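# Place red cube beside the rightmost blue cube

## Task

Set the red cube down on the table near whichever blue cube lies farther toward the robot's right (the -y, right_arm side). That blue cube must not be moved, and at the end neither gripper may be touching any cube.

## Robot and tools

ROBOT AND FRAME. There are two arms, left_arm and right_arm, each with a two-finger gripper. Everything is in the scene frame. The origin is at table-top height, halfway between the nominal arm bases. +x points out over the table, +z points up, and left_arm sits on the +y side. These names do not match left and right in the images. Calibrated bases: left_arm at (-0.001, +0.307, 0) m and right_arm at (+0.006, -0.254, +0.029) m, both turned slightly about z. A gripper's fingers point along its own +z and spread along its own y. The reported end_effector_position is the point between the pads, about 1 cm short of the fingertips. Reported positions and orientations can be a few cm off, more at long reach. At rest, a gripper may also sit a few cm from its commanded pose because of friction and weight. That is not evidence of contact.

THE 14-NUMBER ROW. Every motion argument is a row of 14 numbers, each in [-1, 1]. The first seven are for left_arm: dx, dy, dz, rx, ry, rz, opening. The last seven are the same for right_arm. Both arms must always be filled in. dx..rz are offsets, not poses. They are measured along the scene axes from that arm's Hand target as it stood when the action or call began, and the rotation is about that point. A value of 1.0 equals 0.6 m or 180 degrees. rx, ry, rz together form one rotation vector. The opening is absolute: +1 is fully open (0.094 m) and -1 is closed. Sending 0 there commands a half-open gripper, so always repeat the current opening to keep it as it is. Six zeros for the pose numbers re-request the current Hand target, and sending the same offset again moves the arm further. Each control step, orientation commands are clipped to within 40 degrees of the measured orientation.

TOOLS.
- execute_actions(actions, cameras). actions is a list of actions. Each action is a table of up to 15 rows, one per 1/30 s step. A shorter table repeats its last row to fill 15 steps. Every row in an action counts from that action's start pose. An empty list returns state plus images. cameras takes names, ["all"] or [].
- move(target, speed, blend, opening_speed, grip_force, blocking, cameras). The arms follow straight paths toward target, which is one 14-number row or a list of up to 15 rows. Every row is an offset from the same starting Hand targets, not from the previous row. speed is the top path speed in m/s, from 0.002 to 2.9 with a default of 0.25. Turning is capped at twice that value in rad/s. You can give one value, or one per target. blend, in m, rounds the corners between listed targets. The default 0 stops at each one. opening_speed is how fast the opening changes, in units per second on the -1..+1 scale, at least 0.2. grip_force is the pad force limit in N, from 10 to 50 (full force). It stays in effect until changed, and lower values close slowly. blocking=false returns after about 0.5 s while the move continues. A move lasts at most 10 s and does not avoid obstacles or the other arm. Faster moves lag and stray more, and they hit harder.
- wait(seconds): 0 to 10. The arms hold their last command, and any running move continues.
- stop(): brakes a running move to rest.
- zoom_image(camera, region): an enlarged crop of that camera's newest image. camera is cam_high, cam_low, cam_left_wrist or cam_right_wrist. region is [x0, y0, x1, y1] in pixels from the top-left, at most 504 by 504.
- finished_scene(scene): ends the scene for good, where scene is the current scene's number. Make no other call in the same reply.

RESULTS. Every call reports state. Hand target is the last commanded pose after clipping, and the next offsets count from it. A gripper that stops short of its Hand target needs another action to close the gap, even one with all zeros, or an offset for the remaining distance. Tool commands lists each gripper's current command. grip_measured is the measured finger opening on the -1..1 scale. With the gripper empty it reads up to about 2.5 mm wide. When squeezing a hard part it reads a little under the part's width. A joint velocities line reading "within noise" means the arm is still. Joint torques include the arm's own weight. Motor temperatures are reported too: MOTOR HOT appears at 75 °C. At 90 °C a fault folds that arm away for the rest of the scene, and at 100 °C the arm collapses. The move: line gives how the move ended: done (within 10 mm and 2 degrees of the target), off_target, moving, held or fault. limits=paced means the commanded pose was clipped, and limits=held means steps were withheld.

CAMERAS. cam_high is fixed, at 896x504. cam_left_wrist and cam_right_wrist are fisheye cameras at 672x504. Calibration matrices are provided and are accurate to within about a centimetre near the image centre. Wrist views can lag while the arm is moving.

GRASPING. Approach the cube from above with the gripper open and fingers pointing down. Close until the pads grip, lift, carry the cube, then lower it onto the table beside the target blue cube without touching that blue cube. Open well beyond grip_measured to release, and raise the gripper clear. Loose objects may get an occasional small push, so check positions with the cameras.

AVOID. Do not let the arms touch each other, and never close one gripper on the other arm's fingers. Do not strike the table or fixtures, and do not drop or release a moving cube. Nothing may fall off the table. Keep the wrist-camera cables off objects, because cable contact counts as touching. Do not route a path close to an arm's own base, since that can change its shoulder posture. Do not push toward unreachable poses or stay stretched out for long, because both heat the motors. To stop an arm pressing against something, command it back past its gripper. Joint ranges, in rad: waist -2.618..3.054, shoulder 0..3.142, elbow 0..3.142 (straight at 2.901), wrist pitch ±1.571, wrist yaw ±1.571, wrist roll ±2.094.

Each tool is called as name(argument=value, ...) on one line, values as JSON.

## Session

execute_actions(actions=[])

Scene clock: 0.00 s.
left_arm: end_effector_position=(+0.3934, +0.2836, +0.0995) grip_measured=+1.000 end_effector_quat_wxyz=(+0.587, +0.020, +0.808, -0.041) | right_arm: end_effector_position=(+0.3922, -0.3141, +0.1425) grip_measured=+1.000 end_effector_quat_wxyz=(+0.589, +0.122, +0.786, -0.143)
Joint positions: left_arm=[-0.016 1.538 0.342 0.883 0.052 -0.028 0.094] | right_arm=[0.038 1.514 0.353 0.869 0.398 0.032 0.094]
Joint velocities: within noise
Joint torques (N m): no reading
Motor temperatures (°C): left_arm=[22 22 26 24 24 22 22] | right_arm=[21 25 26 25 23 23 21]
Heat: left arm: 26 °C; right arm: 26 °C.
Hand target: left_arm +0.3951, +0.2835, +0.1038; +0.592, +0.020, +0.805, -0.041 | right_arm +0.3937, -0.3144, +0.1472; +0.594, +0.123, +0.782, -0.143
Tool commands: left_gripper/opening=+1.0 right_gripper/opening=+1.0

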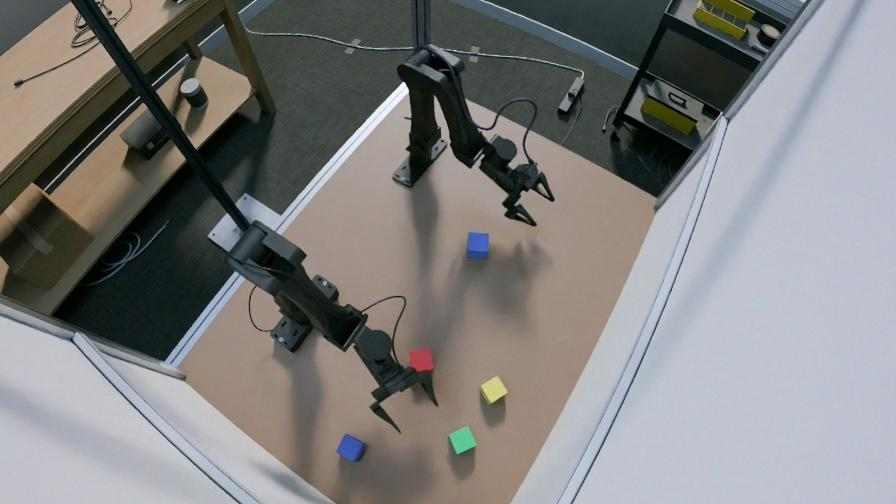

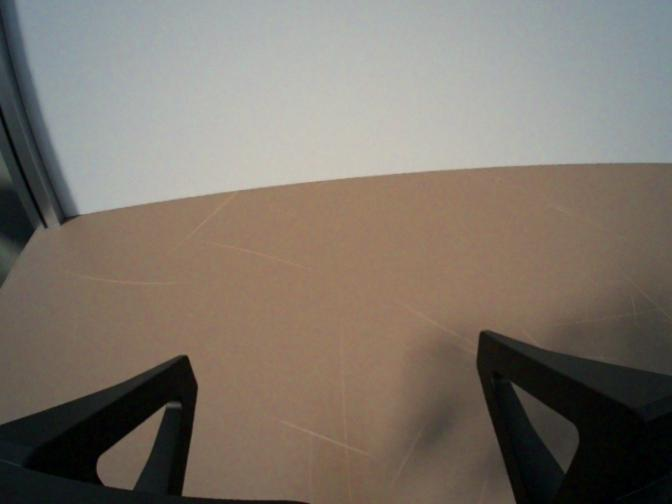

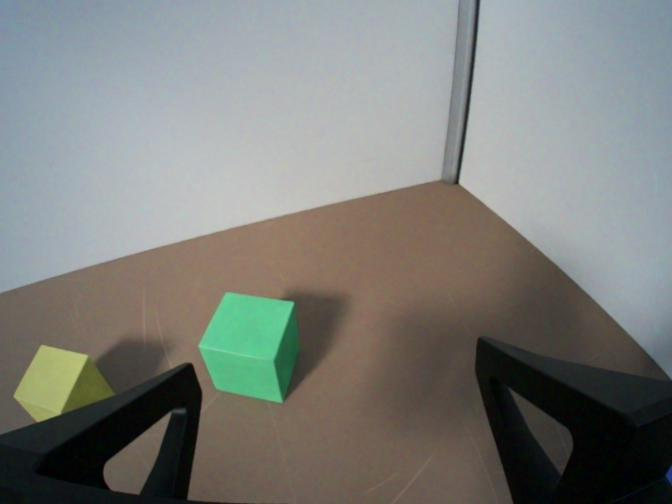

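zoom_image(camera="cam_high", region=[300, 320, 540, 500])

zoom_image(camera="cam_right_wrist", region=[0, 252, 336, 504])

Scaled by 2.100 from the camera's 896x504 image, which has a finer 1280x720 frame.

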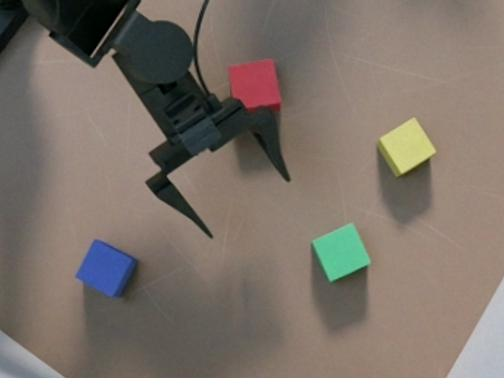

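Scaled by 1.500 from the camera's 672x504 image, which has a finer 960x720 frame.

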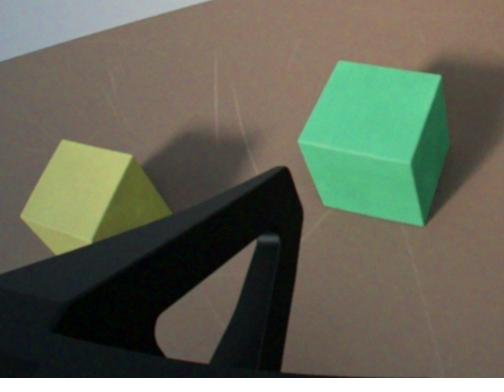

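zoom_image(camera="cam_high", region=[310, 410, 390, 490])

zoom_image(camera="cam_high", region=[380, 320, 460, 400])

zoom_image(camera="cam_high", region=[430, 370, 530, 470])

zoom_image(camera="cam_high", region=[440, 210, 520, 290])

Scaled by 6.300 from the camera's 896x504 image, which has a finer 1280x720 frame.

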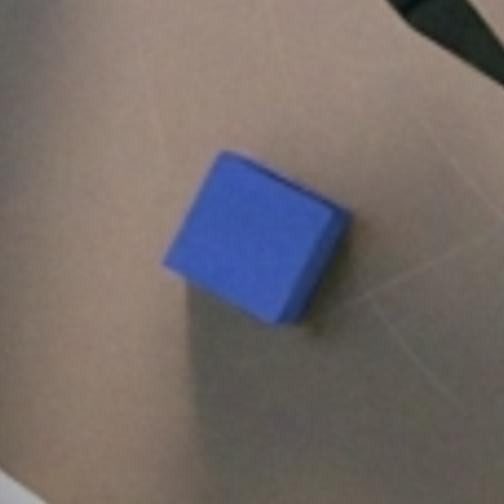

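Scaled by 6.300 from the camera's 896x504 image, which has a finer 1280x720 frame.

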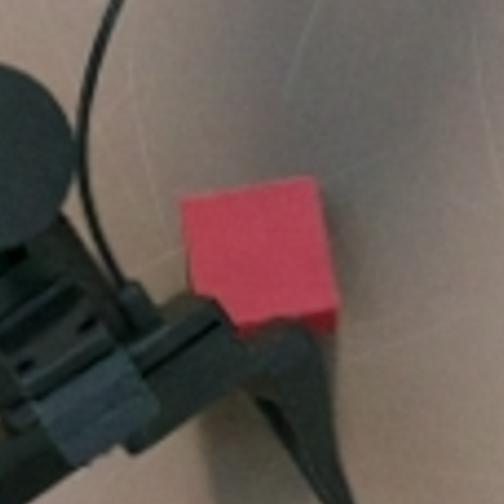

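Scaled by 5.040 from the camera's 896x504 image, which has a finer 1280x720 frame.

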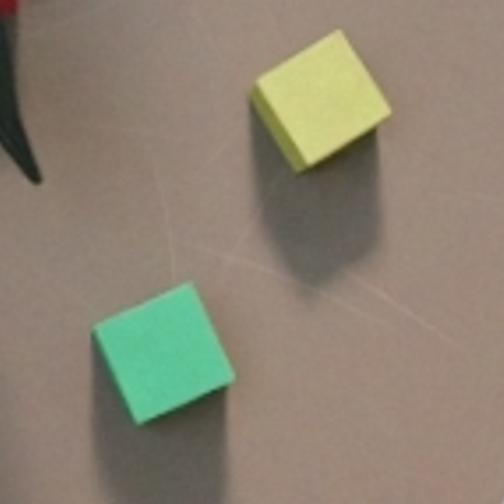

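Scaled by 6.300 from the camera's 896x504 image, which has a finer 1280x720 frame.

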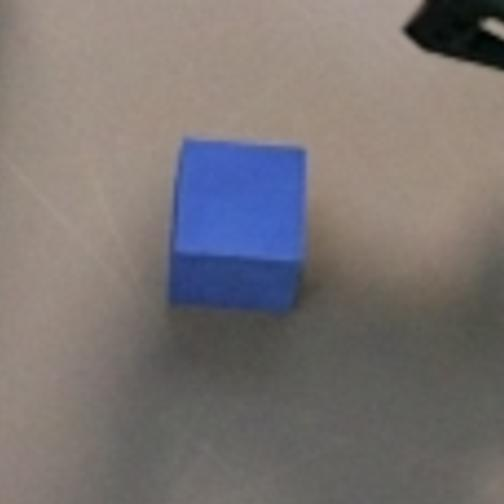

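move(target=[0,0,0,0,0,0,1, -0.1362,0.1590,0.0047,0.2513,0.3392,-0.1329,1], speed=0.4, cameras=["all"])

Scene clock: 265.13 s.
left_arm: end_effector_position=(+0.3933, +0.2837, +0.0992) grip_measured=+1.000 end_effector_quat_wxyz=(+0.587, +0.020, +0.808, -0.041) | right_arm: end_effector_position=(+0.3067, -0.2189, +0.1454) grip_measured=+1.000 end_effector_quat_wxyz=(-0.003, +0.384, +0.923, -0.005)
Joint positions: left_arm=[-0.016 1.538 0.342 0.882 0.052 -0.028 0.094] | right_arm=[0.132 1.696 1.402 -1.286 0.006 0.904 0.094]
Joint torques (N m): left_arm=[-0.02 -5.9 5.74 2.32 0.03 0.02] | right_arm=[-0.54 -6.93 8.18 0.22 -0.07 0.11]
Motor temperatures (°C): left_arm=[21 24 29 39 23 22 22] | right_arm=[21 28 29 36 22 23 21]
Heat: left arm: 39 °C; right arm: 36 °C.
Hand target: left_arm +0.3951, +0.2835, +0.1037; +0.592, +0.020, +0.805, -0.041 | right_arm +0.3120, -0.2190, +0.1500; +0.000, +0.391, +0.920, +0.000
Off the commanded pose: left_arm 0.005 m, 1 deg | right_arm 0.007 m, 1 deg.
move: done
camera_calibration:
cam_left_wrist: T_world_to_cam=[[-0.11738, -0.992678, -0.0285121, 0.329771], [-0.63536, 0.0971324, -0.766083, 0.336261], [0.763243, -0.0718074, -0.642109, -0.0988928], [0, 0, 0, 1]] pos_world=[0.327835, 0.287593, 0.203507]
cam_right_wrist: T_world_to_cam=[[-0.773841, -0.632769, 0.0278014, 0.0947239], [-0.584818, 0.730678, 0.352275, 0.328927], [-0.243223, 0.256346, -0.935483, 0.386034], [0, 0, 0, 1]] pos_world=[0.359556, -0.27936, 0.242622]

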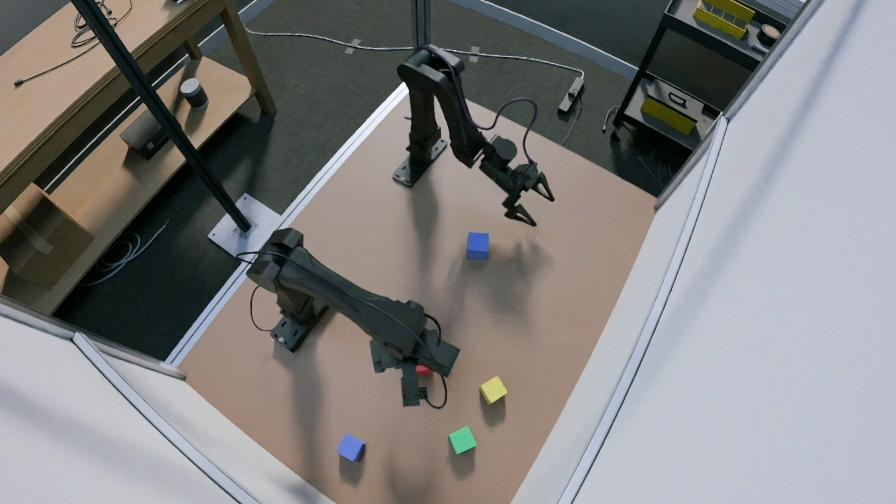

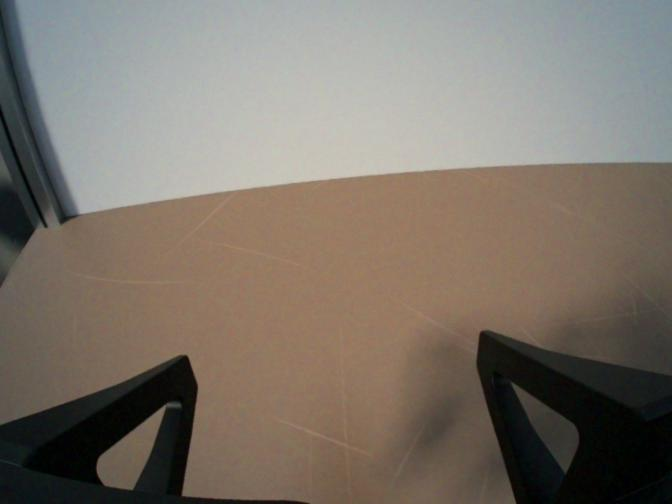

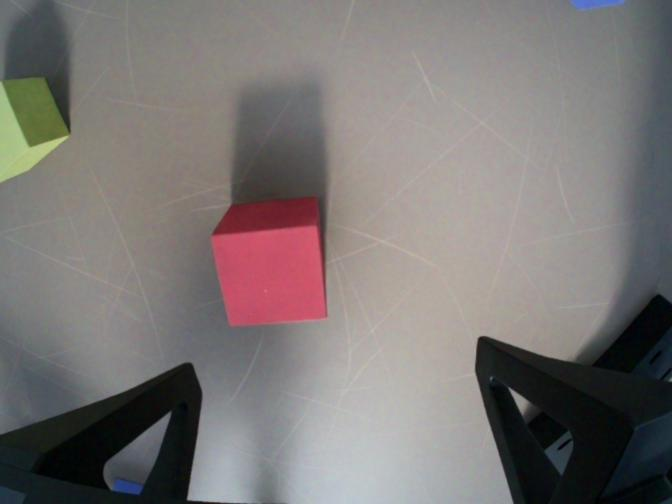

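zoom_image(camera="cam_right_wrist", region=[180, 170, 360, 350])

zoom_image(camera="cam_right_wrist", region=[0, 330, 672, 504])

Scaled by 2.800 from the camera's 672x504 image, which has a finer 960x720 frame.

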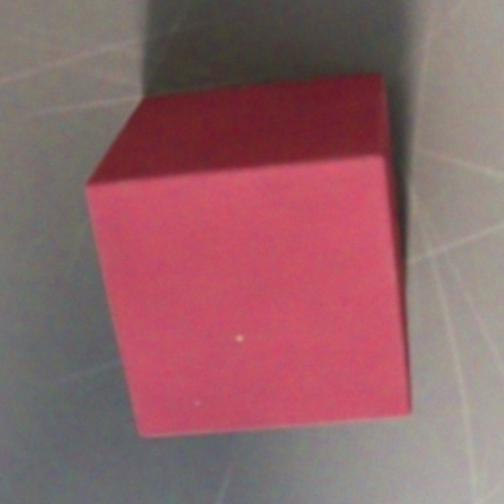

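Region (0, 330, 672, 504) is 672x174 pixels. A region can be at most 504 by 504 pixels.

zoom_image(camera="cam_high", region=[360, 290, 480, 410])

zoom_image(camera="cam_right_wrist", region=[150, 330, 520, 504])

Scaled by 4.200 from the camera's 896x504 image, which has a finer 1280x720 frame.

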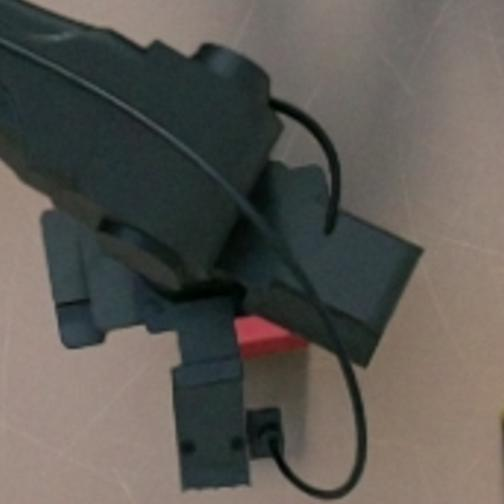

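Scaled by 1.362 from the camera's 672x504 image, which has a finer 960x720 frame.

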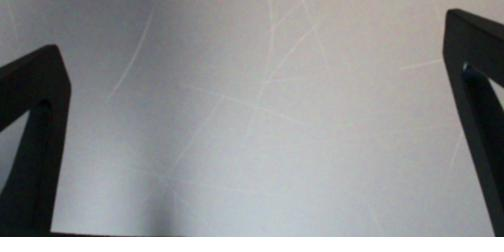

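move(target=[0,0,0,0,0,0,1, 0.03,0.0417,-0.0583,0,0,0,1], speed=0.2, cameras=["all"])

Scene clock: 337.70 s.
left_arm: end_effector_position=(+0.3933, +0.2837, +0.0992) grip_measured=+1.000 end_effector_quat_wxyz=(+0.587, +0.020, +0.808, -0.041) | right_arm: end_effector_position=(+0.3269, -0.1957, +0.1162) grip_measured=+1.000 end_effector_quat_wxyz=(-0.003, +0.388, +0.922, -0.003)
Joint positions: left_arm=[-0.016 1.538 0.342 0.882 0.052 -0.028 0.094] | right_arm=[0.193 1.794 1.402 -1.186 0.002 0.974 0.094]
Joint torques (N m): left_arm=[0.02 -5.96 5.7 2.31 0.02 0] | right_arm=[0.23 -8.18 6.04 0.4 -0.04 0.1]
Motor temperatures (°C): left_arm=[21 24 29 41 23 22 22] | right_arm=[21 28 33 30 22 23 21]
Heat: left arm: 41 °C; right arm: 33 °C.
Hand target: left_arm +0.3951, +0.2835, +0.1038; +0.592, +0.020, +0.805, -0.041 | right_arm +0.3300, -0.1940, +0.1151; +0.000, +0.391, +0.920, +0.000
Off the commanded pose: left_arm 0.005 m, 1 deg | right_arm 0.004 m, 1 deg.
move: done
camera_calibration:
cam_left_wrist: T_world_to_cam=[[-0.11738, -0.992678, -0.0285121, 0.329771], [-0.63536, 0.0971324, -0.766083, 0.336261], [0.763243, -0.0718074, -0.642109, -0.0988928], [0, 0, 0, 1]] pos_world=[0.327835, 0.287593, 0.203507]
cam_right_wrist: T_world_to_cam=[[-0.778932, -0.626635, 0.0243454, 0.129142], [-0.579393, 0.733976, 0.354377, 0.332721], [-0.239934, 0.26193, -0.934786, 0.357601], [0, 0, 0, 1]] pos_world=[0.37917, -0.256951, 0.213228]

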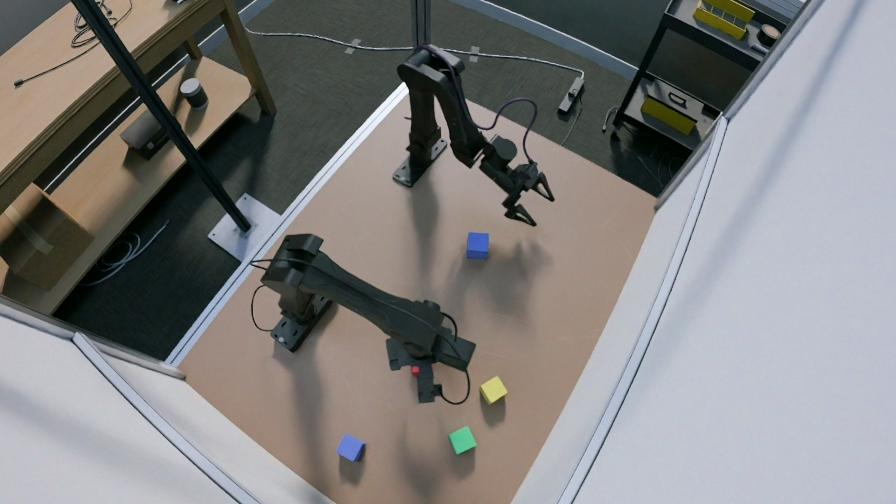

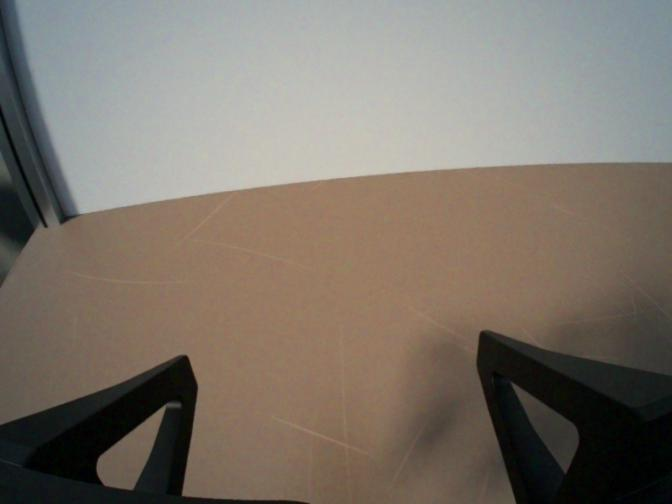

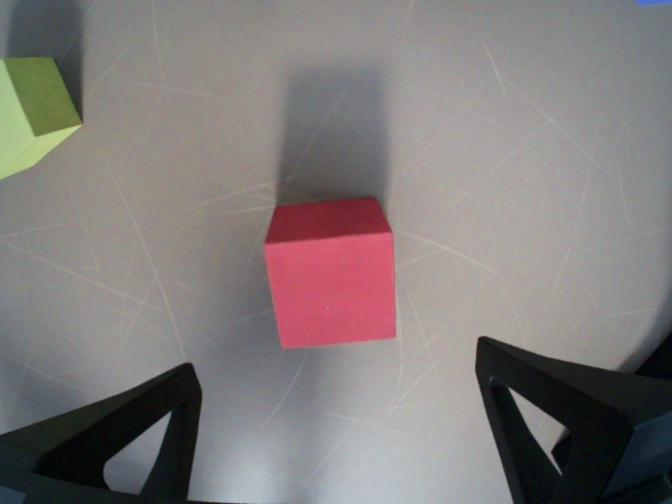

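move(target=[[0,0,0,0,0,0,1, 0,0,-0.0917,0,0,0,1],[0,0,0,0,0,0,1, 0,0,-0.1417,0,0,0,-0.1],[0,0,0,0,0,0,1, 0,0,0.0,0,0,0,-0.1]], speed=0.2, blend=[0.02,0,0], cameras=["all"])

Scene clock: 374.07 s.
left_arm: end_effector_position=(+0.3933, +0.2837, +0.0992) grip_measured=+1.000 end_effector_quat_wxyz=(+0.587, +0.020, +0.808, -0.041) | right_arm: end_effector_position=(+0.3267, -0.1957, +0.1049) grip_measured=+0.087 end_effector_quat_wxyz=(-0.010, +0.388, +0.921, -0.008)
Joint positions: left_arm=[-0.016 1.538 0.342 0.882 0.052 -0.028 0.094] | right_arm=[0.193 1.817 1.384 -1.163 0.002 0.975 0.051]
Joint torques (N m): left_arm=[-0.05 -5.94 5.74 2.33 0.03 0.02] | right_arm=[0.21 -10.29 7.27 0.16 -0.04 0.1]
Heat: left arm: 41 °C; right arm: 31 °C.
Hand target: left_arm +0.3951, +0.2835, +0.1038; +0.592, +0.020, +0.805, -0.041 | right_arm +0.3301, -0.1939, +0.1151; +0.000, +0.391, +0.920, +0.000
Off the commanded pose: left_arm 0.005 m, 1 deg | right_arm 0.011 m, 1 deg.
move: off_target (right_arm); blend cut to 0.015 m at target 1
camera_calibration:
cam_left_wrist: T_world_to_cam=[[-0.11738, -0.992678, -0.0285121, 0.329771], [-0.63536, 0.0971324, -0.766083, 0.336261], [0.763243, -0.0718074, -0.642109, -0.0988928], [0, 0, 0, 1]] pos_world=[0.327835, 0.287593, 0.203507]
cam_right_wrist: T_world_to_cam=[[-0.779115, -0.625619, 0.039755, 0.127863], [-0.572338, 0.735767, 0.362045, 0.33386], [-0.255753, 0.259321, -0.931313, 0.351319], [0, 0, 0, 1]] pos_world=[0.380552, -0.256754, 0.201232]

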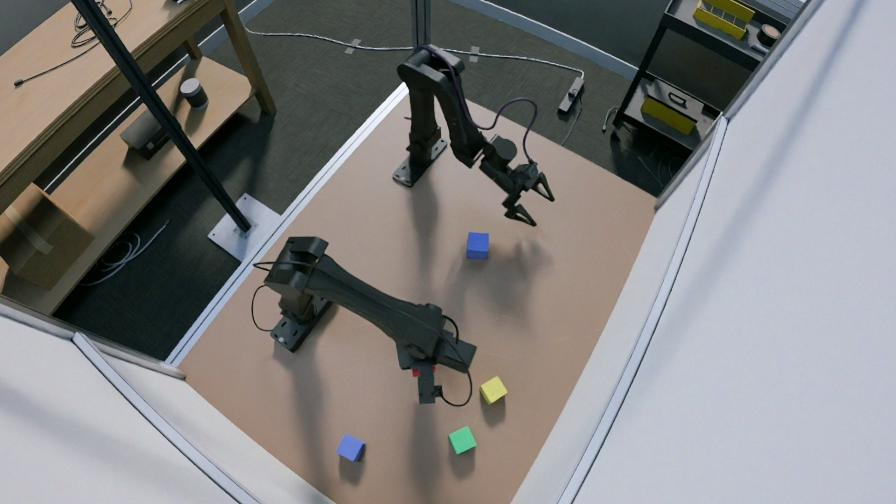

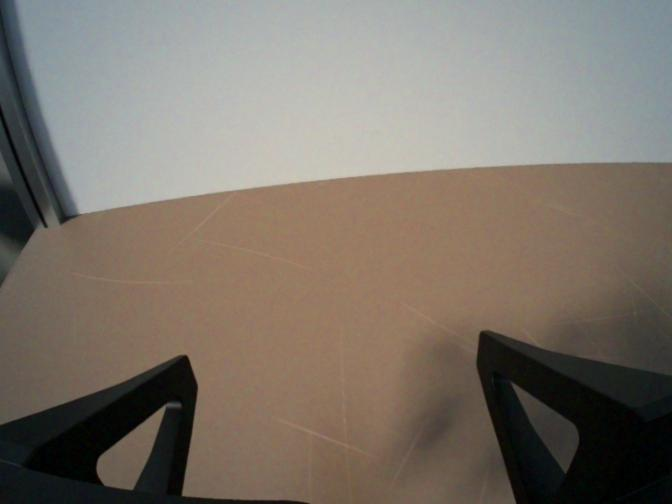

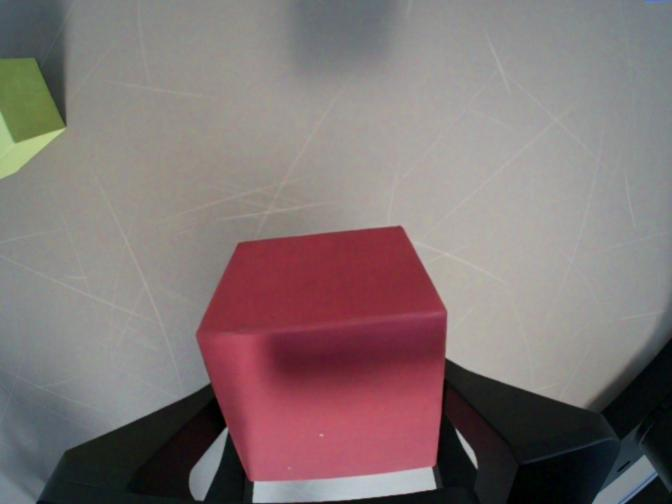

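move(target=[0,0,0,0,0,0,1, -0.0502,-0.3435,0.0583,0,0,-0.2111,-0.1], speed=0.4, cameras=["cam_high","cam_right_wrist"])

Scene clock: 426.27 s.
left_arm: end_effector_position=(+0.3933, +0.2837, +0.0992) grip_measured=+1.000 end_effector_quat_wxyz=(+0.587, +0.020, +0.808, -0.041) | right_arm: end_effector_position=(+0.2965, -0.3985, +0.1461) grip_measured=+0.087 end_effector_quat_wxyz=(-0.003, +0.668, +0.744, +0.002)
Joint positions: left_arm=[-0.016 1.538 0.342 0.882 0.052 -0.028 0.094] | right_arm=[-0.453 1.776 1.499 -1.299 -0.005 0.993 0.051]
Joint torques (N m): left_arm=[-0.01 -5.9 5.76 2.33 0.02 0] | right_arm=[0.36 -7.91 7.83 0.2 0.03 0.1]
Motor temperatures (°C): left_arm=[21 24 29 42 23 22 22] | right_arm=[21 35 33 28 22 23 23]
Heat: left arm: 42 °C; right arm: 35 °C.
Hand target: left_arm +0.3951, +0.2835, +0.1038; +0.592, +0.020, +0.805, -0.041 | right_arm +0.2999, -0.4000, +0.1500; +0.000, +0.669, +0.743, +0.000
Off the commanded pose: left_arm 0.005 m, 1 deg | right_arm 0.005 m, 0 deg.
move: done
camera_calibration:
cam_right_wrist: T_world_to_cam=[[-0.999743, -0.0118295, 0.019328, 0.288804], [-0.00409198, 0.933149, 0.359465, 0.361459], [-0.0222882, 0.359294, -0.932958, 0.405434], [0, 0, 0, 1]] pos_world=[0.299246, -0.479548, 0.242739]
Images, in order (width x height): cam_high 896x504, cam_right_wrist 672x504.

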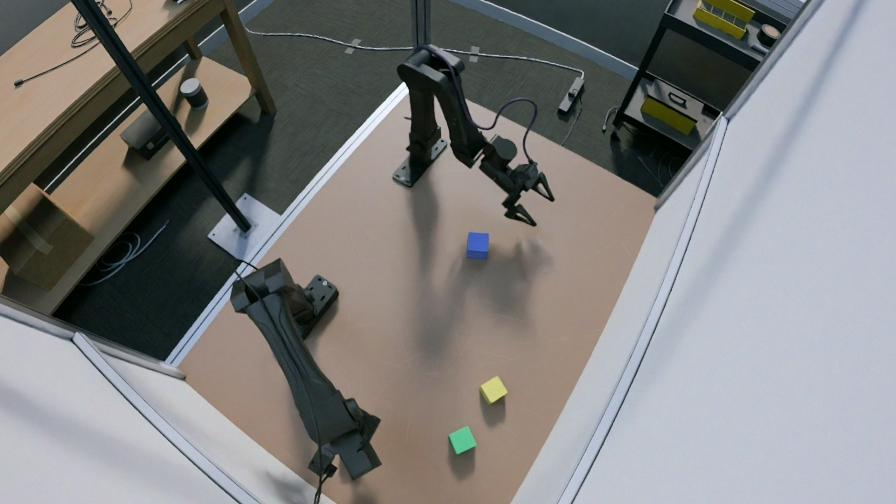

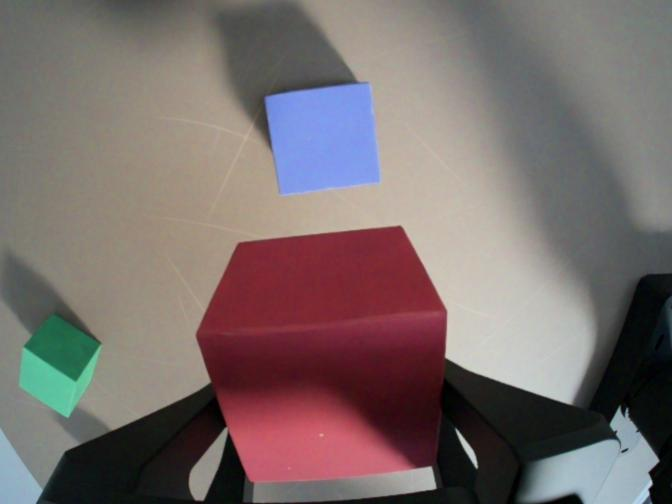

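move(target=[[0,0,0,0,0,0,1, -0.0072,0.0077,-0.1167,0,0,0,-0.1],[0,0,0,0,0,0,1, -0.0072,0.0077,-0.195,0,0,0,-0.1]], speed=[0.25,0.12], blend=[0.02,0], cameras=["cam_high","cam_right_wrist"])

Scene clock: 480.23 s.
left_arm: end_effector_position=(+0.3933, +0.2837, +0.0992) grip_measured=+1.000 end_effector_quat_wxyz=(+0.587, +0.020, +0.808, -0.041) | right_arm: end_effector_position=(+0.2943, -0.3962, +0.0359) grip_measured=+0.087 end_effector_quat_wxyz=(-0.002, +0.669, +0.743, +0.002)
Joint positions: left_arm=[-0.016 1.538 0.342 0.882 0.052 -0.028 0.094] | right_arm=[-0.45 1.868 1.16 -0.866 -0.005 1 0.051]
Joint torques (N m): left_arm=[0.02 -5.9 5.75 2.32 0.02 0.01] | right_arm=[0.66 -8.46 4.89 0.44 0.03 0.1]
Heat: left arm: 43 °C; right arm: 31 °C.
Hand target: left_arm +0.3951, +0.2835, +0.1038; +0.592, +0.020, +0.805, -0.041 | right_arm +0.2956, -0.3955, +0.0330; +0.000, +0.669, +0.743, +0.000
Off the commanded pose: left_arm 0.005 m, 1 deg | right_arm 0.003 m, 0 deg.
move: done
camera_calibration:
cam_right_wrist: T_world_to_cam=[[-0.99981, -0.00880272, 0.0173933, 0.290091], [-0.00198318, 0.933541, 0.358465, 0.398518], [-0.0193929, 0.358362, -0.933381, 0.300455], [0, 0, 0, 1]] pos_world=[0.296653, -0.477151, 0.132538]
Images, in order (width x height): cam_high 896x504, cam_right_wrist 672x504.

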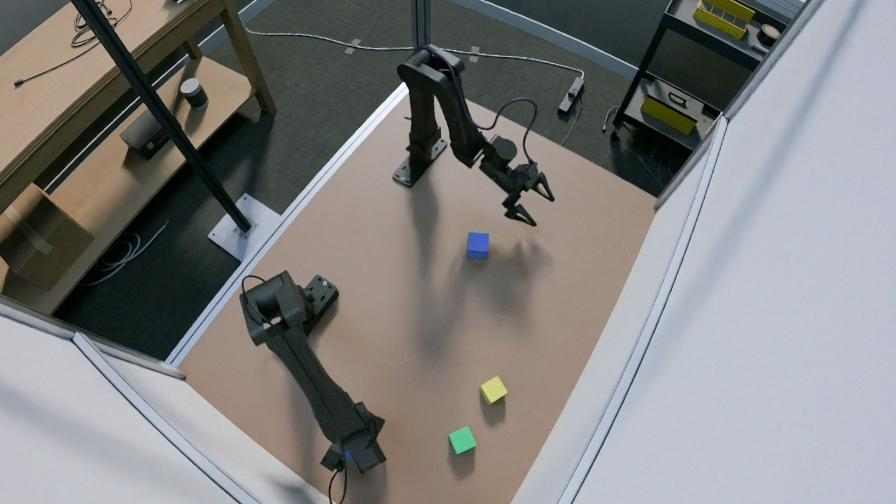

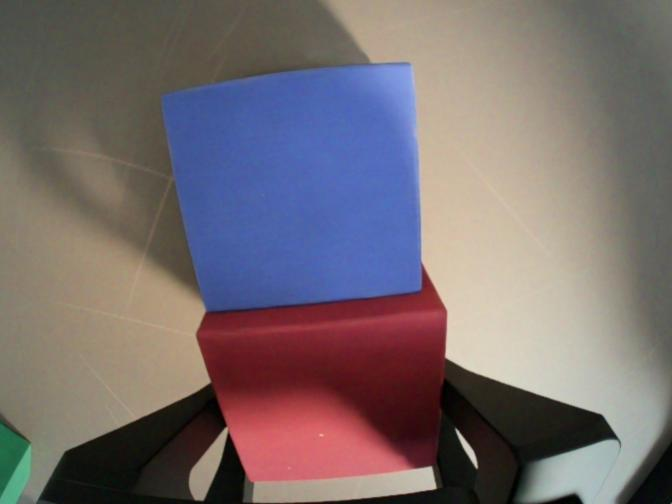

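move(target=[[0,0,0,0,0,0,1, 0,0,-0.003,0,0,0,0.5],[0,0,0,0,0,0,1, 0,0,0.15,0,0,0,0.5]], speed=[0.1,0.3], cameras=["cam_high","cam_right_wrist"])

Scene clock: 618.77 s.
left_arm: end_effector_position=(+0.3932, +0.2837, +0.0991) grip_measured=+1.000 end_effector_quat_wxyz=(+0.587, +0.020, +0.809, -0.041) | right_arm: end_effector_position=(+0.2939, -0.3960, +0.1174) grip_measured=+0.498 end_effector_quat_wxyz=(-0.005, +0.669, +0.743, +0.001)
Joint positions: left_arm=[-0.016 1.538 0.342 0.882 0.052 -0.028 0.094] | right_arm=[-0.45 1.777 1.385 -1.188 -0.005 1 0.07]
Joint torques (N m): left_arm=[0.03 -5.93 5.72 2.32 0.03 0.02] | right_arm=[0.66 -9.13 6.84 0.2 0.02 0.1]
Heat: left arm: 44 °C; right arm: 34 °C.
Hand target: left_arm +0.3951, +0.2835, +0.1037; +0.592, +0.020, +0.805, -0.041 | right_arm +0.2956, -0.3955, +0.1231; +0.000, +0.669, +0.743, +0.000
Off the commanded pose: left_arm 0.005 m, 1 deg | right_arm 0.006 m, 1 deg.
move: done
camera_calibration:
cam_right_wrist: T_world_to_cam=[[-0.9997, -0.00884286, 0.0228489, 0.287552], [0.0000043958, 0.932529, 0.361095, 0.367737], [-0.0245004, 0.360987, -0.932249, 0.378866], [0, 0, 0, 1]] pos_world=[0.296746, -0.477148, 0.21384]
Images, in order (width x height): cam_high 896x504, cam_right_wrist 672x504.

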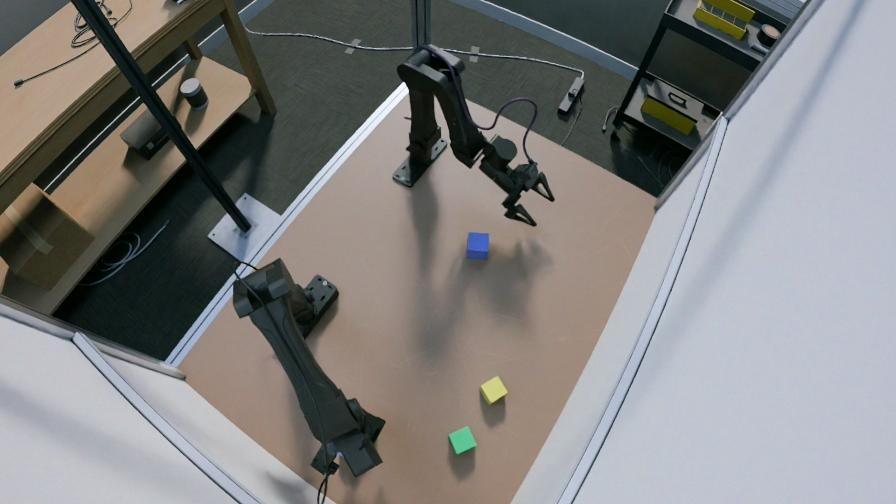

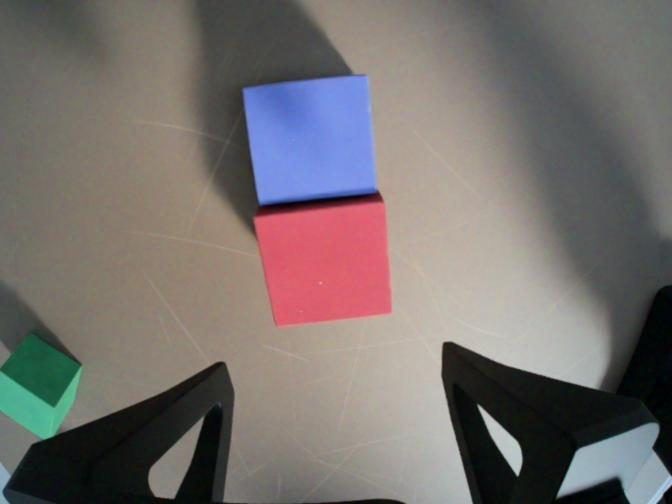

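move(target=[0,0,0,0,0,0,1, 0.3607,0.1542,0.0,0,0,0.2833,1], speed=0.4, cameras=["cam_high","cam_right_wrist"])

Scene clock: 672.13 s.
left_arm: end_effector_position=(+0.3932, +0.2837, +0.0991) grip_measured=+1.000 end_effector_quat_wxyz=(+0.587, +0.020, +0.809, -0.041) | right_arm: end_effector_position=(+0.5100, -0.3006, +0.1239) grip_measured=+0.999 end_effector_quat_wxyz=(+0.051, +0.287, +0.957, +0.013)
Joint positions: left_arm=[-0.016 1.538 0.342 0.882 0.052 -0.028 0.094] | right_arm=[-0.081 2.562 2.649 -1.553 -0.005 0.486 0.094]
Joint torques (N m): left_arm=[-0.02 -5.94 5.75 2.33 0.03 0.02] | right_arm=[-0.21 -13.6 7.77 0.43 0.02 -0.04]
Heat: left arm: 44 °C; right arm: 35 °C.
Hand target: left_arm +0.3951, +0.2835, +0.1037; +0.592, +0.020, +0.805, -0.041 | right_arm +0.5120, -0.3030, +0.1231; +0.000, +0.284, +0.959, +0.000
Off the commanded pose: left_arm 0.005 m, 1 deg | right_arm 0.003 m, 6 deg.
joint sent to its limit (right arm) — joint 4 (wrist pitch), lower limit. The joint targets are off in orientation, not in position.
move: off_target (right_arm)
camera_calibration:
cam_right_wrist: T_world_to_cam=[[-0.626848, -0.777832, -0.0451415, 0.0914011], [-0.756849, 0.59413, 0.272377, 0.571735], [-0.185044, 0.204905, -0.961131, 0.394372], [0, 0, 0, 1]] pos_world=[0.562988, -0.349399, 0.227441]
Images, in order (width x height): cam_high 896x504, cam_right_wrist 672x504.

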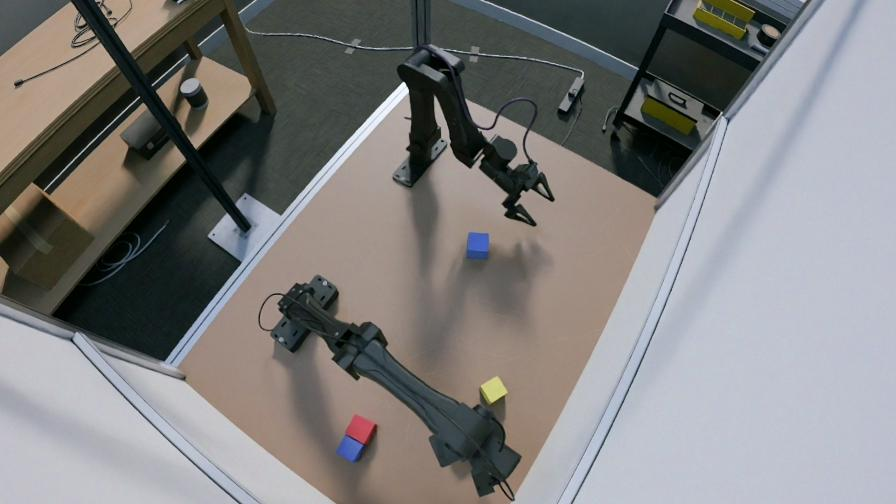

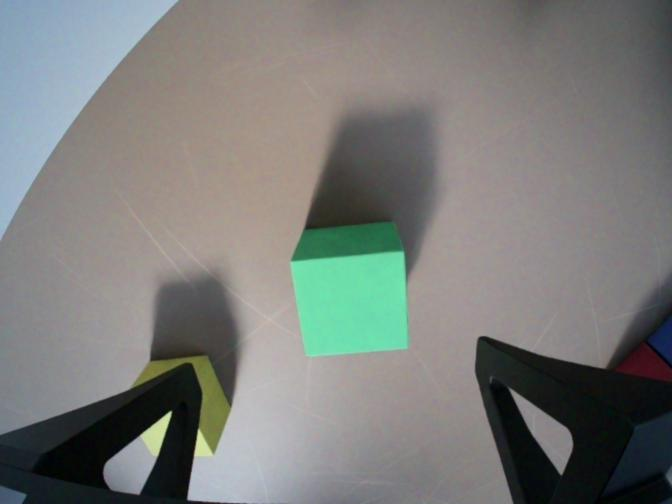

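move(target=[-0.1835,-0.2258,0.0522,0.2410,0.3447,-0.2817,1, -0.3533,0,0.1333,0,0,0,1], speed=0.4, cameras=["all"])

Scene clock: 712.37 s.
left_arm: end_effector_position=(+0.2805, +0.1514, +0.1317) grip_measured=+1.000 end_effector_quat_wxyz=(-0.003, +0.509, +0.861, -0.001) | right_arm: end_effector_position=(+0.3064, -0.3011, +0.1994) grip_measured=+0.999 end_effector_quat_wxyz=(-0.002, +0.285, +0.959, +0.002)
Joint positions: left_arm=[-0.485 1.768 1.547 -1.356 0.002 0.561 0.094] | right_arm=[-0.147 1.707 1.629 -1.496 -0.005 0.415 0.094]
Joint torques (N m): left_arm=[-0.4 -7.06 8.57 0.63 -0.01 0.11] | right_arm=[-0.53 -9.77 4.82 0.24 0.03 -0.04]
Motor temperatures (°C): left_arm=[21 25 30 44 23 22 22] | right_arm=[21 40 31 25 22 23 23]
Heat: left arm: 44 °C; right arm: 40 °C.
Hand target: left_arm +0.2850, +0.1480, +0.1350; +0.000, +0.515, +0.857, +0.000 | right_arm +0.3000, -0.3030, +0.2030; +0.000, +0.284, +0.959, +0.000
Off the commanded pose: left_arm 0.006 m, 1 deg | right_arm 0.008 m, 0 deg.
move: done
camera_calibration:
cam_left_wrist: T_world_to_cam=[[-0.911855, -0.410048, 0.0195443, 0.314513], [-0.372934, 0.847342, 0.378063, -0.035545], [-0.171585, 0.337449, -0.925574, 0.236178], [0, 0, 0, 1]] pos_world=[0.314058, 0.0793859, 0.225892]
cam_right_wrist: T_world_to_cam=[[-0.624637, -0.780797, 0.0136018, -0.046495], [-0.726166, 0.587163, 0.357661, 0.368801], [-0.287247, 0.213531, -0.933752, 0.457736], [0, 0, 0, 1]] pos_world=[0.370252, -0.350591, 0.296139]

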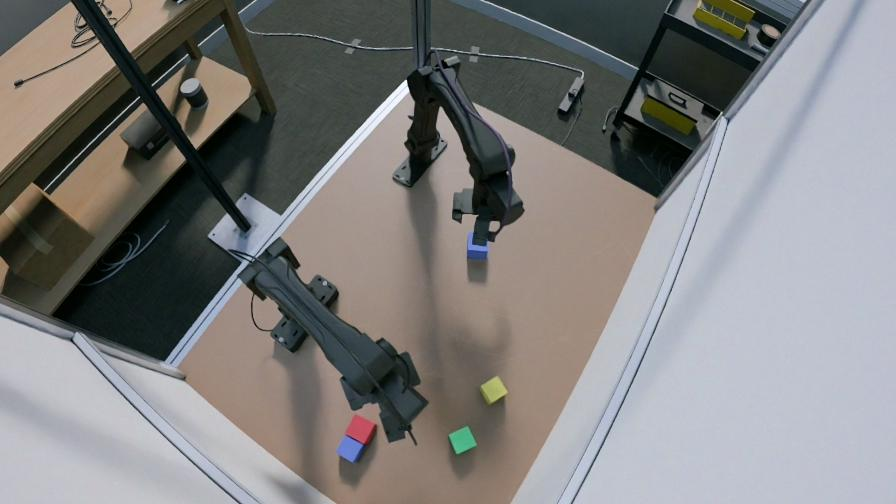

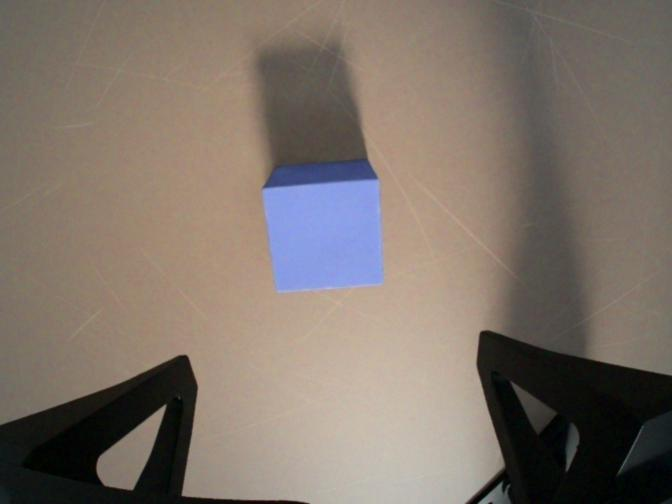

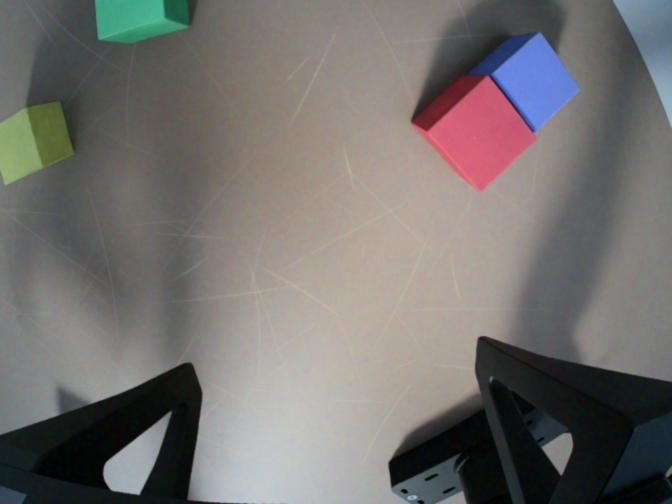

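move(target=[[0,0,0,0,0,0,1, 0.005,-0.1775,-0.1717,0,0,-0.2833,0.6],[0,0,0,0,0,0,1, 0.005,-0.1775,-0.2883,0,0,-0.2833,-0.1],[0,0,0,0,0,0,1, 0.005,-0.1775,-0.1717,0,0,-0.2833,-0.1],[0,0,0,0,0,0,1, 0.05,0.1717,-0.1717,0,0,-0.0722,-0.1],[0,0,0,0,0,0,1, 0.05,0.1717,-0.2833,0,0,-0.0722,0.5],[0,0,0,0,0,0,1, 0.05,0.1717,-0.138,0,0,-0.0722,0.5]], speed=[0.5,0.2,0.3,0.5,0.2,0.4], blend=[0.02,0,0.03,0.03,0,0], cameras=["all"])

Scene clock: 840.13 s.
left_arm: end_effector_position=(+0.2804, +0.1514, +0.1317) grip_measured=+1.000 end_effector_quat_wxyz=(-0.003, +0.509, +0.861, -0.001) | right_arm: end_effector_position=(+0.3282, -0.1969, +0.1146) grip_measured=+0.498 end_effector_quat_wxyz=(-0.006, +0.389, +0.921, +0.001)
Joint positions: left_arm=[-0.485 1.768 1.547 -1.357 0.002 0.561 0.094] | right_arm=[0.183 1.801 1.403 -1.183 -0.008 0.966 0.07]
Joint torques (N m): left_arm=[-0.4 -7.09 8.57 0.62 -0.01 0.12] | right_arm=[-0.51 -9.32 6.84 0.19 0.05 0.01]
Motor temperatures (°C): left_arm=[21 26 35 32 23 22 22] | right_arm=[21 37 30 24 22 23 22]
Heat: left arm: 35 °C; right arm: 37 °C.
Hand target: left_arm +0.2849, +0.1480, +0.1349; +0.000, +0.515, +0.857, +0.000 | right_arm +0.3301, -0.1999, +0.1202; +0.000, +0.391, +0.920, +0.000
Off the commanded pose: left_arm 0.007 m, 1 deg | right_arm 0.007 m, 1 deg.
move: done
camera_calibration:
cam_left_wrist: T_world_to_cam=[[-0.911817, -0.410116, 0.0198639, 0.314433], [-0.372843, 0.84727, 0.378313, -0.0356254], [-0.171982, 0.337546, -0.925465, 0.236271], [0, 0, 0, 1]] pos_world=[0.314057, 0.0793861, 0.225892]
cam_right_wrist: T_world_to_cam=[[-0.780591, -0.624682, 0.0212224, 0.130653], [-0.576067, 0.732187, 0.363386, 0.332427], [-0.242539, 0.27143, -0.931397, 0.359048], [0, 0, 0, 1]] pos_world=[0.38057, -0.259239, 0.210844]

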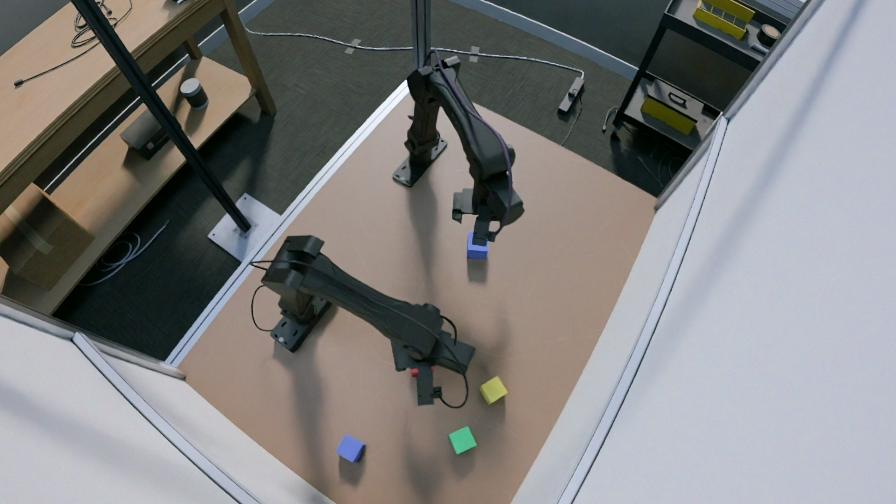

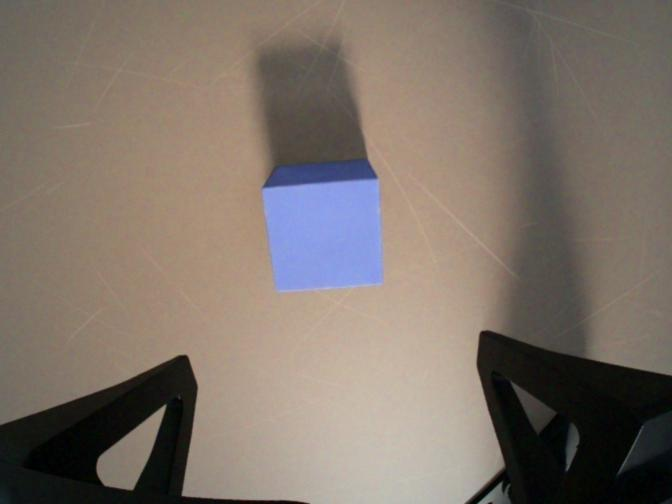

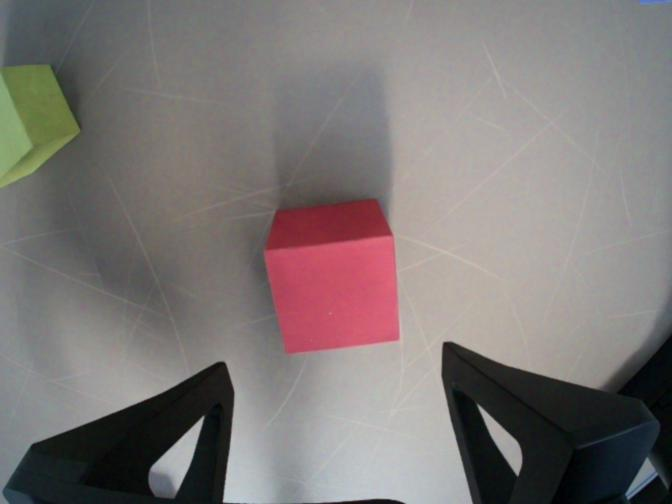

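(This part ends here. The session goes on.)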